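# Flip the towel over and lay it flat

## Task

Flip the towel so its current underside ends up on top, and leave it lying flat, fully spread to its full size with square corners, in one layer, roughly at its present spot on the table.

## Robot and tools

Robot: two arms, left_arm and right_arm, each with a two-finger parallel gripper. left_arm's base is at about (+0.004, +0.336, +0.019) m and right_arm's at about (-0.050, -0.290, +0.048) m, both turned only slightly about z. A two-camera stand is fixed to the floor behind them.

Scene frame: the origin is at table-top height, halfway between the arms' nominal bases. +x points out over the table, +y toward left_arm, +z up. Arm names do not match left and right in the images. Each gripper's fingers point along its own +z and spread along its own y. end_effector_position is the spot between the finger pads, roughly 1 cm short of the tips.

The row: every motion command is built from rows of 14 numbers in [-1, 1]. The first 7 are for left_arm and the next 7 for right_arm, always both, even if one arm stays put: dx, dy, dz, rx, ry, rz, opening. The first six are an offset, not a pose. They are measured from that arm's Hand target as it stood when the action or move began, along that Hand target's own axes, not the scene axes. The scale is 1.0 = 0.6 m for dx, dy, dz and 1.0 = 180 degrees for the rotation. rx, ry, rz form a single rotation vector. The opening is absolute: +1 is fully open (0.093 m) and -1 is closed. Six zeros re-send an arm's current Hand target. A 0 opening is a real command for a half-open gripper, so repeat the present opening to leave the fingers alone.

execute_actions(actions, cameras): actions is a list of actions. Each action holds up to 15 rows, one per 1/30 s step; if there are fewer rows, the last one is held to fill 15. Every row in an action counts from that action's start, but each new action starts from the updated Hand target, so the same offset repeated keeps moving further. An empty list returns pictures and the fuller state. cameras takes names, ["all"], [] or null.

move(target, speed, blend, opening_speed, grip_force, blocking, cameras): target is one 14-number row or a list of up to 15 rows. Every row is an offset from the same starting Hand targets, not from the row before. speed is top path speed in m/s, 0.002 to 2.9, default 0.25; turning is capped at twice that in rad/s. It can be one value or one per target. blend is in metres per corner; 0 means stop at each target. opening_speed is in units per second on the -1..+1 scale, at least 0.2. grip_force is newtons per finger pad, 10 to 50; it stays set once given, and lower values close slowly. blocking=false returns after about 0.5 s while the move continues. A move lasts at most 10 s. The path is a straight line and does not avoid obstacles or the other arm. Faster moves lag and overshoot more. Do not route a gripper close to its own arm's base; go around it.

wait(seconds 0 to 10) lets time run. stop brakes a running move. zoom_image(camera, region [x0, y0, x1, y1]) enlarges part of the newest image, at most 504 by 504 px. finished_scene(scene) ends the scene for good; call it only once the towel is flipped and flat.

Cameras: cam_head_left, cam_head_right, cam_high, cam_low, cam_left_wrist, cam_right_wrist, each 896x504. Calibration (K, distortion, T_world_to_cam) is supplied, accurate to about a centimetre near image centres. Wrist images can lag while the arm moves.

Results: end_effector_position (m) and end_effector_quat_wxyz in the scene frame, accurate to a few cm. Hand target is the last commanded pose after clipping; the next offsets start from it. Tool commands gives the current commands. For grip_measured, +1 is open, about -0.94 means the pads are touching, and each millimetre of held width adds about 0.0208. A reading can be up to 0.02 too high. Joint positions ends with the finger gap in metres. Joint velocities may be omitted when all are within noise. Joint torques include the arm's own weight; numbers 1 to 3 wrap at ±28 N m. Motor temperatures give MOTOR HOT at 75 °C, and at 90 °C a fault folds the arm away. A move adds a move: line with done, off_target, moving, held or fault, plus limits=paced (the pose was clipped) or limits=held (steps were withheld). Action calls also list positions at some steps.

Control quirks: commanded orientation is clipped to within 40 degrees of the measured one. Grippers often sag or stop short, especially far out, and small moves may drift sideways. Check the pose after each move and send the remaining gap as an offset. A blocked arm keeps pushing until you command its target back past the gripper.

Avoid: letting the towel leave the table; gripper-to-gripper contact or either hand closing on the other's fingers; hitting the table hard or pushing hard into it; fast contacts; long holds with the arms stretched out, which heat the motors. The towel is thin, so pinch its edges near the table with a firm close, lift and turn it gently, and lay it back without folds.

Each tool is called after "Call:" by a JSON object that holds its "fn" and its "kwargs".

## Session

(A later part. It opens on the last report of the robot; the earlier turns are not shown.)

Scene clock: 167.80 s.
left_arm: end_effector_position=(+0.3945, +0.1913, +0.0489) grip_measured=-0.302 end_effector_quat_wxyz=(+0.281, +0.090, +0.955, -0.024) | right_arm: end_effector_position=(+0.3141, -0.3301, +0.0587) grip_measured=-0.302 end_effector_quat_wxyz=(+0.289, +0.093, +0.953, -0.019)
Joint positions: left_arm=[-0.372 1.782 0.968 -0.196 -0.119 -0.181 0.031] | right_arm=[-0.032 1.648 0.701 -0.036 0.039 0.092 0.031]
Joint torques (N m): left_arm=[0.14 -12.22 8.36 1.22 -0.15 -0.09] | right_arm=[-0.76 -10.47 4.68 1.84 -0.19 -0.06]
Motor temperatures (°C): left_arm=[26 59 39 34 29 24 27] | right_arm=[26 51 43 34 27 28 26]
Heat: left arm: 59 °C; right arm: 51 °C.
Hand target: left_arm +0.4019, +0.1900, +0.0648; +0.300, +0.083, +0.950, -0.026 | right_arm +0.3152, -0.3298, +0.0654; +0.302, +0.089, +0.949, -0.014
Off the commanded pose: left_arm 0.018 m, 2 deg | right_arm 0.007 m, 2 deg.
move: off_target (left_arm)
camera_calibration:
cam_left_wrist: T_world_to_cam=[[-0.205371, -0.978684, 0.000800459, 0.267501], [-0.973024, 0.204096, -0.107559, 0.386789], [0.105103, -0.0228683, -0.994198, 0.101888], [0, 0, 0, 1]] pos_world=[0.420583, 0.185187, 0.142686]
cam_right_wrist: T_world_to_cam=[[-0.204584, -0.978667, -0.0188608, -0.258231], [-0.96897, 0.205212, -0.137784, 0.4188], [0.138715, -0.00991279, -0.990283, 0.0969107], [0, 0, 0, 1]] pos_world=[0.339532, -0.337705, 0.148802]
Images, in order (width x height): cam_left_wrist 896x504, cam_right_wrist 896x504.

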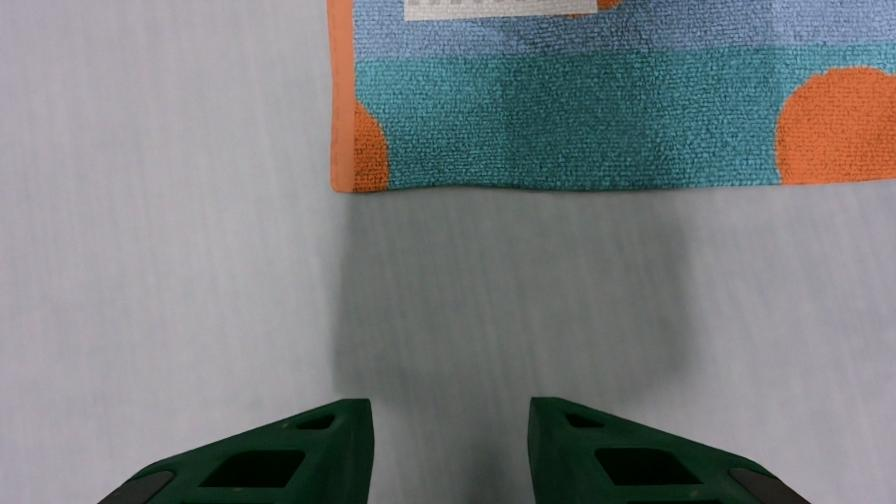

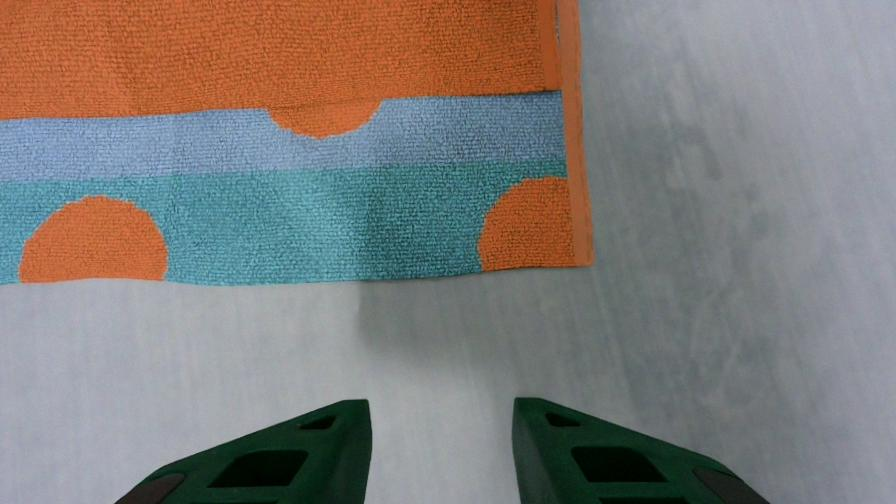

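Call:
{"fn": "move", "kwargs": {"target": [[-0.032,0.005,0.179,0,0,0,-0.3,-0.011,-0.033,0.153,0,0,0,-0.3],[-0.032,0.005,0.179,0,0,0,-1,-0.011,-0.033,0.153,0,0,0,-1],[-0.1085,0.005,0.07,0,0,0,-1,-0.0875,-0.033,0.044,0,0,0,-1]], "speed": 0.14, "cameras": ["cam_low","cam_left_wrist","cam_right_wrist"]}}

Scene clock: 188.57 s.
left_arm: end_effector_position=(+0.4698, +0.1798, +0.0390) grip_measured=-0.983 end_effector_quat_wxyz=(+0.273, +0.085, +0.958, -0.019) | right_arm: end_effector_position=(+0.3638, -0.3584, +0.0617) grip_measured=-0.986 end_effector_quat_wxyz=(+0.292, +0.093, +0.952, -0.018)
Joint positions: left_arm=[-0.329 2.057 1.32 -0.288 -0.107 -0.153 0] | right_arm=[-0.106 1.818 0.919 -0.079 -0.004 0.03 0]
Joint torques (N m): left_arm=[0.7 -17.63 8.69 1.15 -0.03 0.08] | right_arm=[-0.9 -11.77 7.15 1.57 -0.14 -0.1]
Motor temperatures (°C): left_arm=[26 53 40 34 29 24 27] | right_arm=[26 50 41 34 27 28 26]
Heat: left arm: 53 °C; right arm: 50 °C.
Hand target: left_arm +0.4787, +0.1797, +0.0679; +0.300, +0.083, +0.950, -0.026 | right_arm +0.3689, -0.3598, +0.0734; +0.302, +0.089, +0.949, -0.014
Off the commanded pose: left_arm 0.030 m, 3 deg | right_arm 0.013 m, 1 deg.
move: off_target (left_arm, right_arm); target 2's new opening was sent with left_arm's hand 0.032 m and 4 deg from that target
camera_calibration:
cam_left_wrist: T_world_to_cam=[[-0.192977, -0.981186, -0.00584843, 0.266661], [-0.977035, 0.192703, -0.0909343, 0.4647], [0.0903504, -0.0118341, -0.99584, 0.0887198], [0, 0, 0, 1]] pos_world=[0.497471, 0.173145, 0.132167]
cam_right_wrist: T_world_to_cam=[[-0.202748, -0.978998, -0.0213778, -0.276251], [-0.968582, 0.203706, -0.142663, 0.472766], [0.144021, -0.00821845, -0.98954, 0.0914197], [0, 0, 0, 1]] pos_world=[0.388737, -0.366003, 0.152004]
Images, in order (width x height): cam_low 896x504, cam_left_wrist 896x504, cam_right_wrist 896x504.

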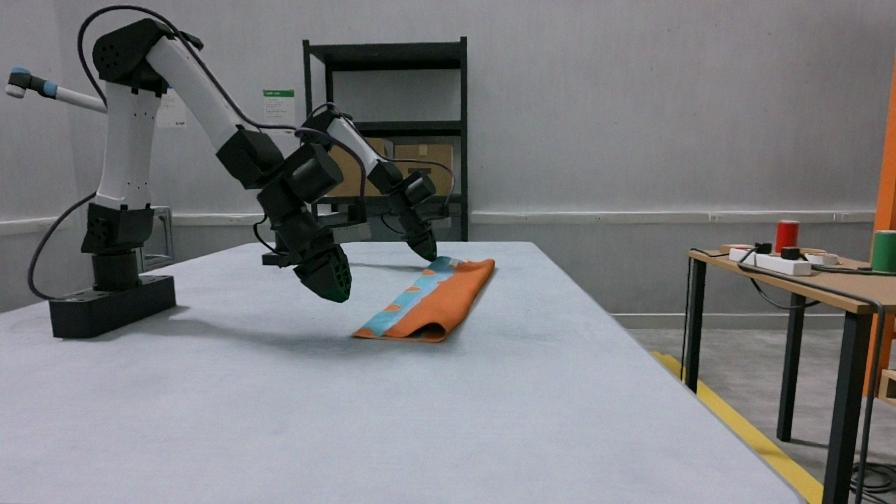

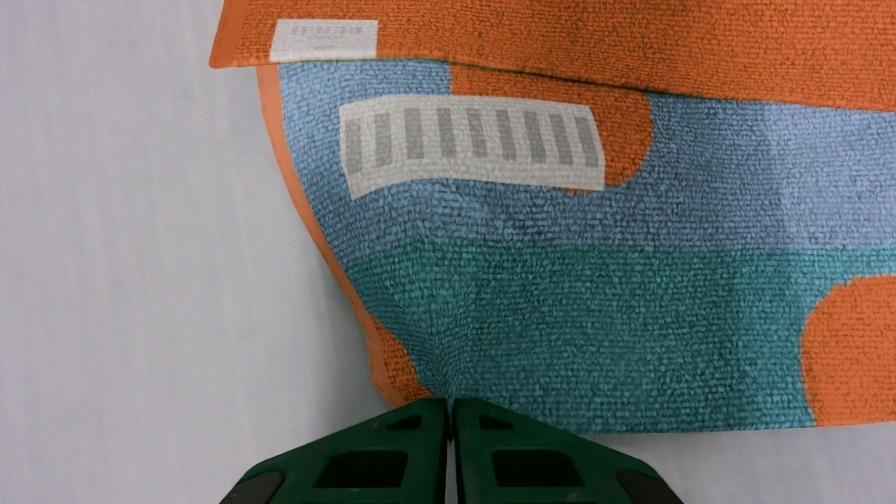

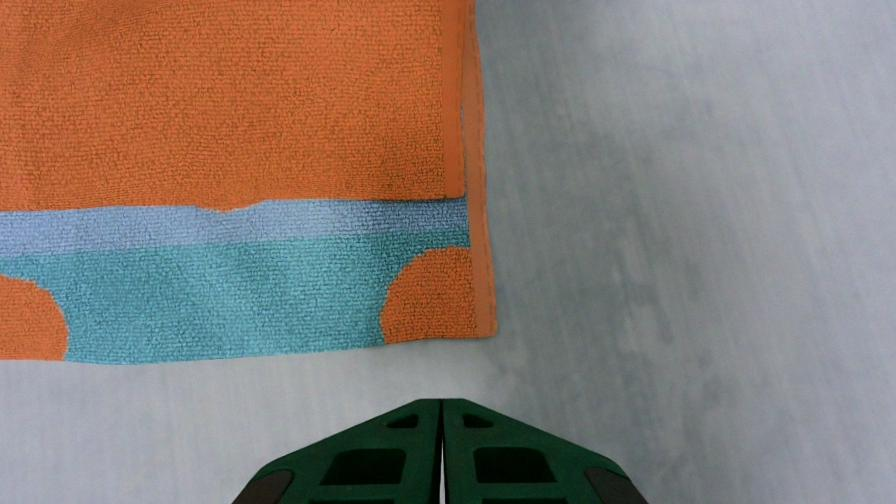

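Call:
{"fn": "move", "kwargs": {"target": [[0,0,0,0,0,0,-1,-0.0075,0.0217,0.107,0,0,0,-0.2],[0,0,0,0,0,0,-1,0.029,0.0217,0.159,0,0,0,-0.2],[0,0,0,0,0,0,-1,0.029,0.0217,0.159,0,0,0,-1],[0,0,0,0,0,0,-1,-0.0475,0.0217,0.05,0,0,0,-1]], "speed": 0.14, "blend": [0.005,0,0,0], "cameras": ["cam_low","cam_left_wrist","cam_right_wrist"]}}

Scene clock: 200.30 s.
left_arm: end_effector_position=(+0.4684, +0.1783, +0.0383) grip_measured=-0.983 end_effector_quat_wxyz=(+0.270, +0.086, +0.959, -0.023) | right_arm: end_effector_position=(+0.4044, -0.3510, +0.0491) grip_measured=-0.982 end_effector_quat_wxyz=(+0.287, +0.084, +0.954, -0.011)
Joint positions: left_arm=[-0.329 2.057 1.32 -0.292 -0.095 -0.153 0] | right_arm=[-0.075 1.976 1.088 -0.1 -0.004 0.043 0]
Joint torques (N m): left_arm=[0.76 -17.65 8.66 1.19 -0.11 0.06] | right_arm=[-0.47 -14.58 7.38 1.58 -0.03 0.1]
Motor temperatures (°C): left_arm=[26 56 40 34 29 24 27] | right_arm=[26 50 42 34 27 28 26]
Heat: left arm: 56 °C; right arm: 50 °C.
Hand target: left_arm +0.4786, +0.1796, +0.0679; +0.300, +0.083, +0.950, -0.026 | right_arm +0.4112, -0.3540, +0.0657; +0.302, +0.089, +0.949, -0.014
Off the commanded pose: left_arm 0.031 m, 4 deg | right_arm 0.018 m, 2 deg.
move: off_target (left_arm, right_arm); target 3's new opening was sent with right_arm's hand 0.029 m and 4 deg from that target
camera_calibration:
cam_left_wrist: T_world_to_cam=[[-0.198765, -0.980042, 0.0032024, 0.267053], [-0.976538, 0.197776, -0.0851904, 0.462193], [0.0828568, -0.0200601, -0.99636, 0.0931834], [0, 0, 0, 1]] pos_world=[0.496709, 0.172182, 0.131363]
cam_right_wrist: T_world_to_cam=[[-0.183404, -0.982641, -0.0279041, -0.269861], [-0.973781, 0.18549, -0.1317, 0.503913], [0.134589, 0.00301821, -0.990897, 0.0809087], [0, 0, 0, 1]] pos_world=[0.430317, -0.358892, 0.139007]
Images, in order (width x height): cam_low 896x504, cam_left_wrist 896x504, cam_right_wrist 896x504.

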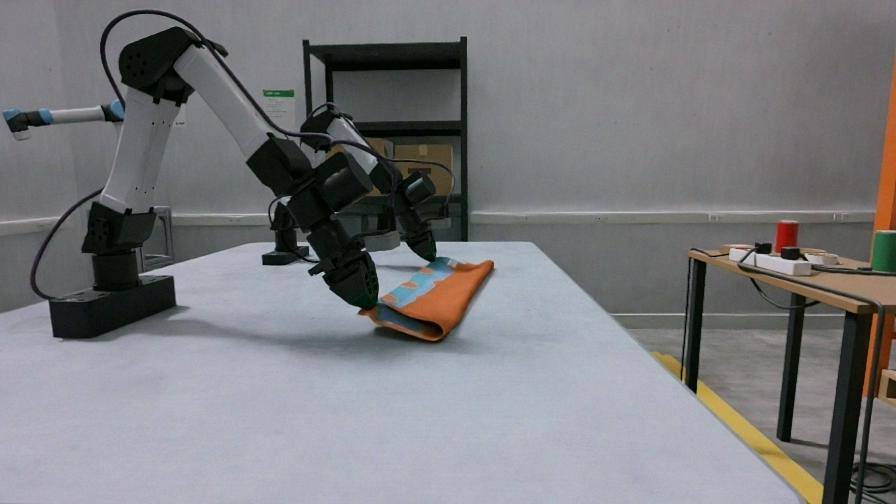

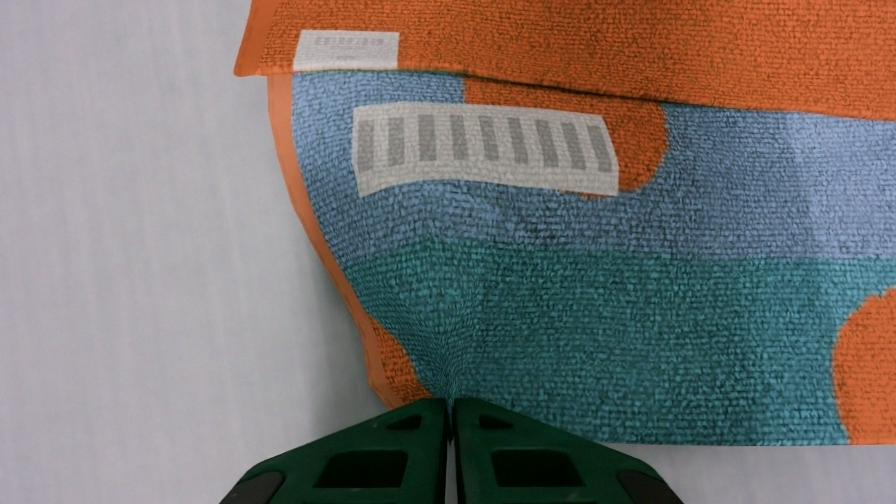

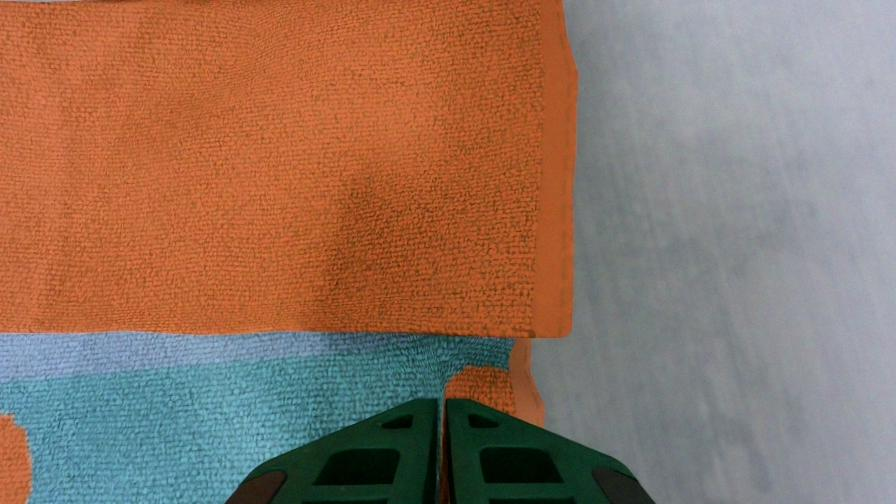

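Call:
{"fn": "move", "kwargs": {"target": [[-0.1435,0,-0.205,0,-0.04,0,-1,-0.1435,0,-0.205,0,-0.04,0,-1],[-0.376,0.142,-0.3105,0.0555,-0.083,0.0792,-1,-0.1225,0.181,-0.492,0.0555,-0.083,0.0792,-1]], "speed": 0.2, "blend": [0.03,0], "cameras": ["cam_low","cam_head_right"]}}

Scene clock: 209.83 s.
left_arm: end_effector_position=(+0.5624, +0.2456, +0.3506) grip_measured=-0.983 end_effector_quat_wxyz=(+0.433, +0.216, +0.871, -0.087) | right_arm: end_effector_position=(+0.3204, -0.2299, +0.3449) grip_measured=-0.982 end_effector_quat_wxyz=(+0.407, +0.219, +0.885, -0.056)
Joint positions: left_arm=[-0.045 2.318 2.842 -1.214 0.289 0.274 0] | right_arm=[0.459 1.467 1.593 -1.018 0.554 0.684 0]
Joint torques (N m): left_arm=[0.73 -12.25 8.53 1.77 0.06 0.05] | right_arm=[-0.27 -5.82 8.91 1.55 0.74 0.15]
Motor temperatures (°C): left_arm=[26 58 41 35 29 24 27] | right_arm=[26 53 43 34 27 28 26]
Heat: left arm: 58 °C; right arm: 53 °C.
Hand target: left_arm +0.5699, +0.2503, +0.3500; +0.413, +0.221, +0.880, -0.082 | right_arm +0.3209, -0.2353, +0.3522; +0.413, +0.229, +0.879, -0.070
Off the commanded pose: left_arm 0.009 m, 3 deg | right_arm 0.009 m, 2 deg.
elbow stopped short (left arm): the move would have taken joint 3 (elbow) straighter than the controller allows.
move: off_target (left_arm)
Images, in order (width x height): cam_head_right 896x504, cam_low 896x504.

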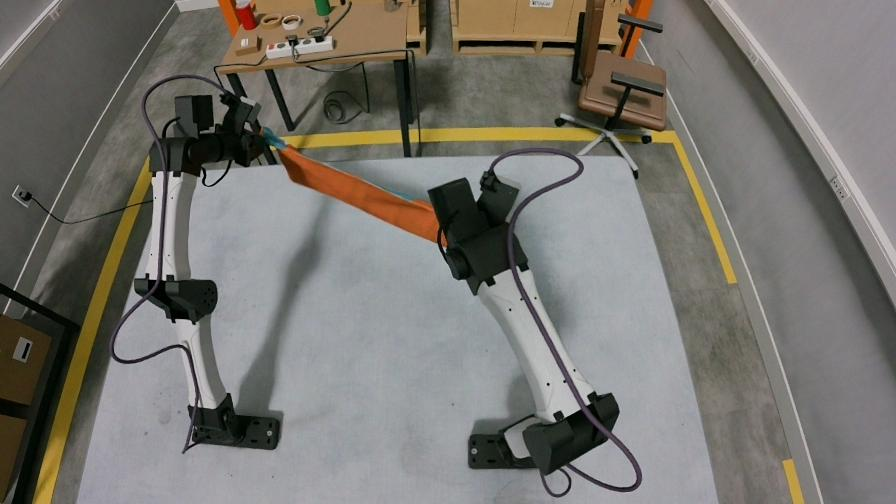

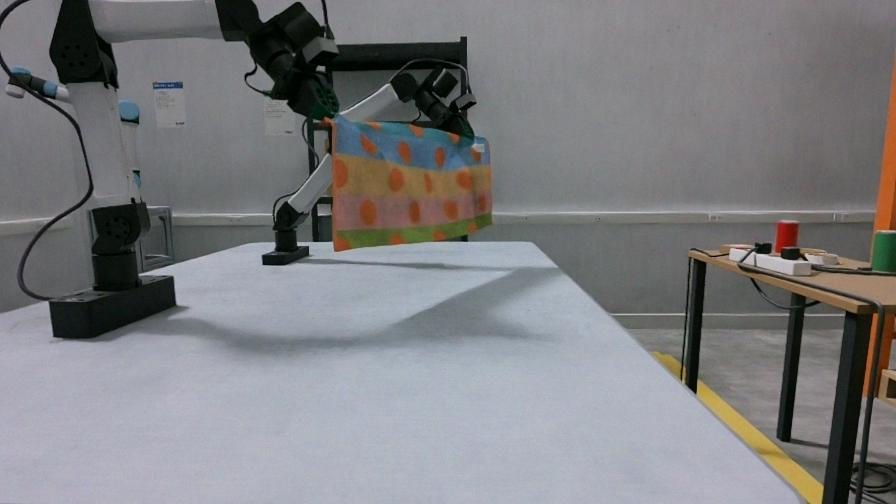

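Call:
{"fn": "move", "kwargs": {"target": [[0.13,0,0.066,0,0,0,-1,0.13,0,0.066,0,0,0,-1],[0.286,0,0.023,0,0,0,-1,0.286,0,0.023,0,0,0,-1],[0.491,0,0,0,0.055,0,-1,0.491,0,0,0,0.055,0,-1],[0.668,0,0.0405,0,0.083,0,-1,0.668,0,0.0405,0,0.083,0,-1],[0.668,0,0.0405,0,0.083,0,-0.4,0.668,0,0.0405,0,0.083,0,-0.4],[0.541,0,-0.067,0,0.083,0,-0.4,0.541,0,-0.067,0,0.083,0,-0.4]], "speed": 0.18, "blend": [0.02,0.03,0.02,0,0,0], "cameras": ["cam_low","cam_head_right","cam_head_left","cam_left_wrist","cam_right_wrist"]}}

Scene clock: 228.03 s.
left_arm: end_effector_position=(+0.3557, +0.3672, +0.1151) grip_measured=-0.402 end_effector_quat_wxyz=(+0.282, +0.227, +0.930, -0.062) | right_arm: end_effector_position=(+0.1145, -0.1152, +0.1266) grip_measured=-0.402 end_effector_quat_wxyz=(+0.299, +0.231, +0.925, -0.050)
Joint positions: left_arm=[0.295 1.507 0.969 -0.57 0.373 0.655 0.026] | right_arm=[1.292 1.467 0.88 -1.033 0.615 1.737 0.026]
Joint torques (N m): left_arm=[-0.23 -9.47 9.02 0.97 0.18 -0.04] | right_arm=[0.27 -6.84 6.99 0.03 0.34 0.14]
Motor temperatures (°C): left_arm=[26 58 41 37 29 24 27] | right_arm=[26 50 45 33 27 28 26]
Heat: left arm: 58 °C; right arm: 50 °C.
Hand target: left_arm +0.3601, +0.3676, +0.1283; +0.295, +0.230, +0.926, -0.052 | right_arm +0.1129, -0.1110, +0.1325; +0.295, +0.236, +0.925, -0.040
Off the commanded pose: left_arm 0.014 m, 2 deg | right_arm 0.007 m, 1 deg.
move: off_target (left_arm)
camera_calibration:
cam_left_wrist: T_world_to_cam=[[-0.475801, -0.879507, -0.0089729, 0.492491], [-0.872531, 0.473265, -0.121284, 0.187319], [0.110917, -0.0498781, -0.992577, 0.183319], [0, 0, 0, 1]] pos_world=[0.377437, 0.353642, 0.209096]
cam_right_wrist: T_world_to_cam=[[-0.470386, -0.881162, -0.0478698, -0.0420993], [-0.866483, 0.471465, -0.164097, 0.212826], [0.167165, -0.0357106, -0.985282, 0.187266], [0, 0, 0, 1]] pos_world=[0.133303, -0.130749, 0.217419]
Images, in order (width x height): cam_head_left 896x504, cam_head_right 896x504, cam_low 896x504, cam_left_wrist 896x504, cam_right_wrist 896x504.

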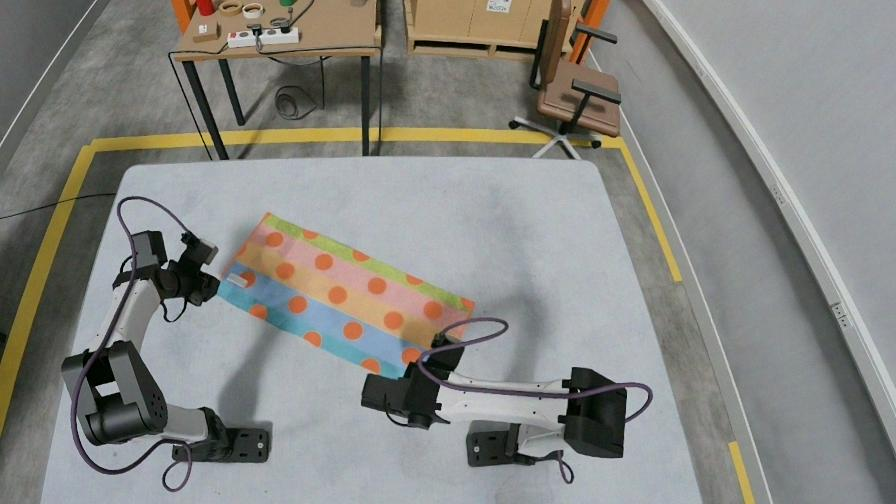

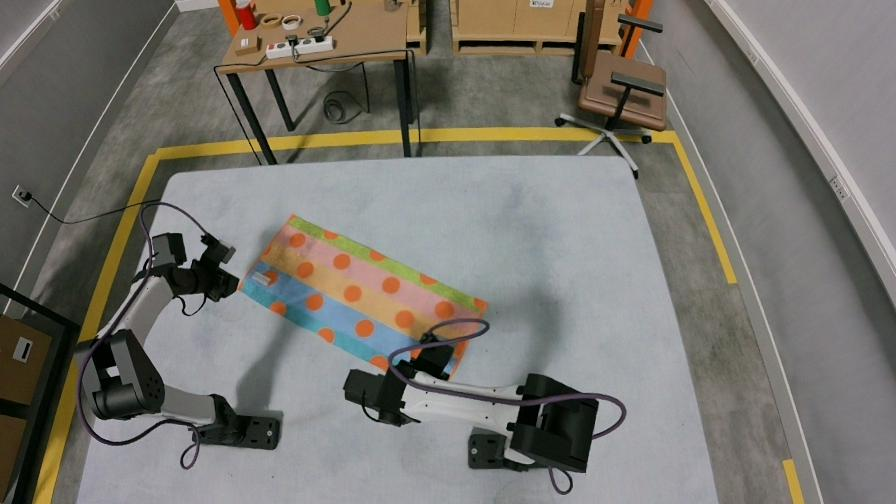

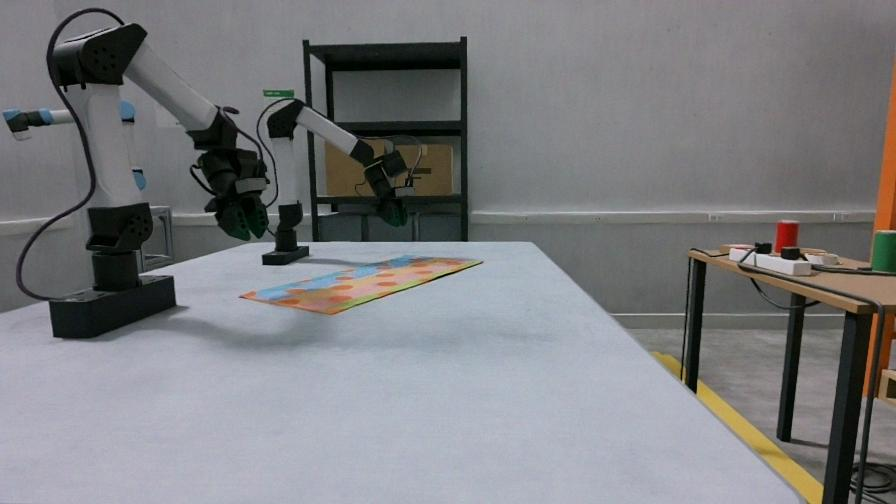

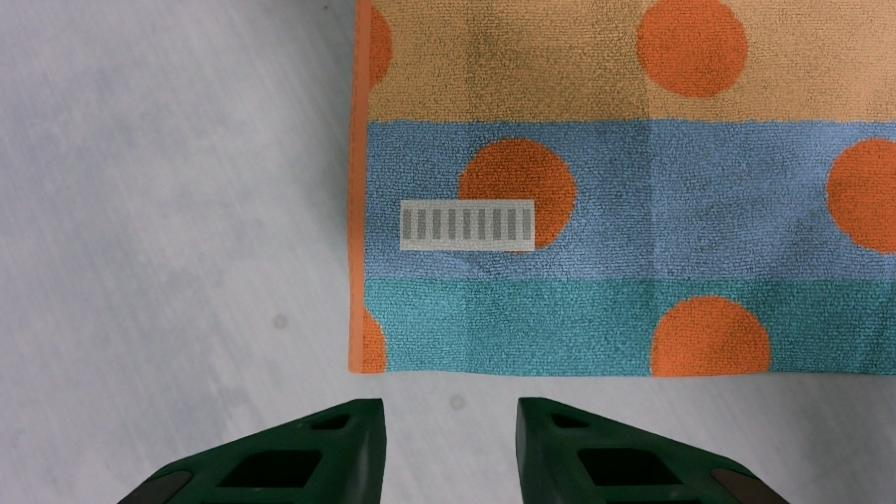

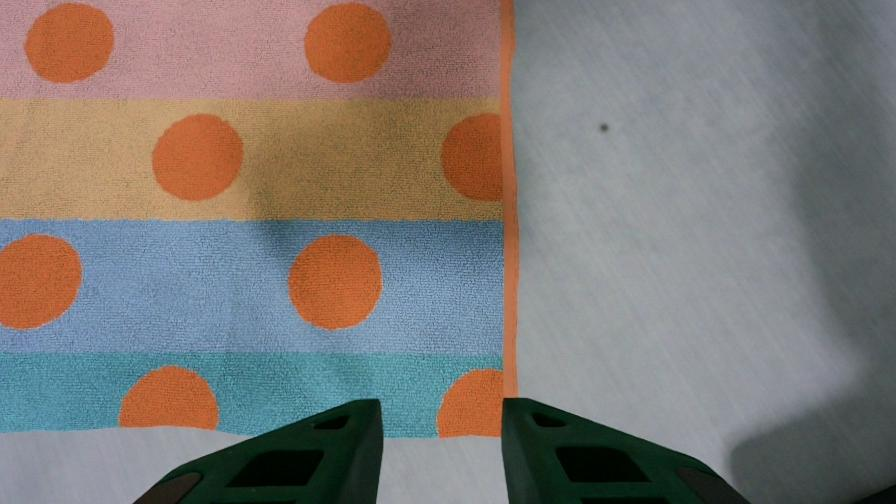

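Call:
{"fn": "finished_scene", "kwargs": {"scene": 3}}

The scene is finished: the task was done.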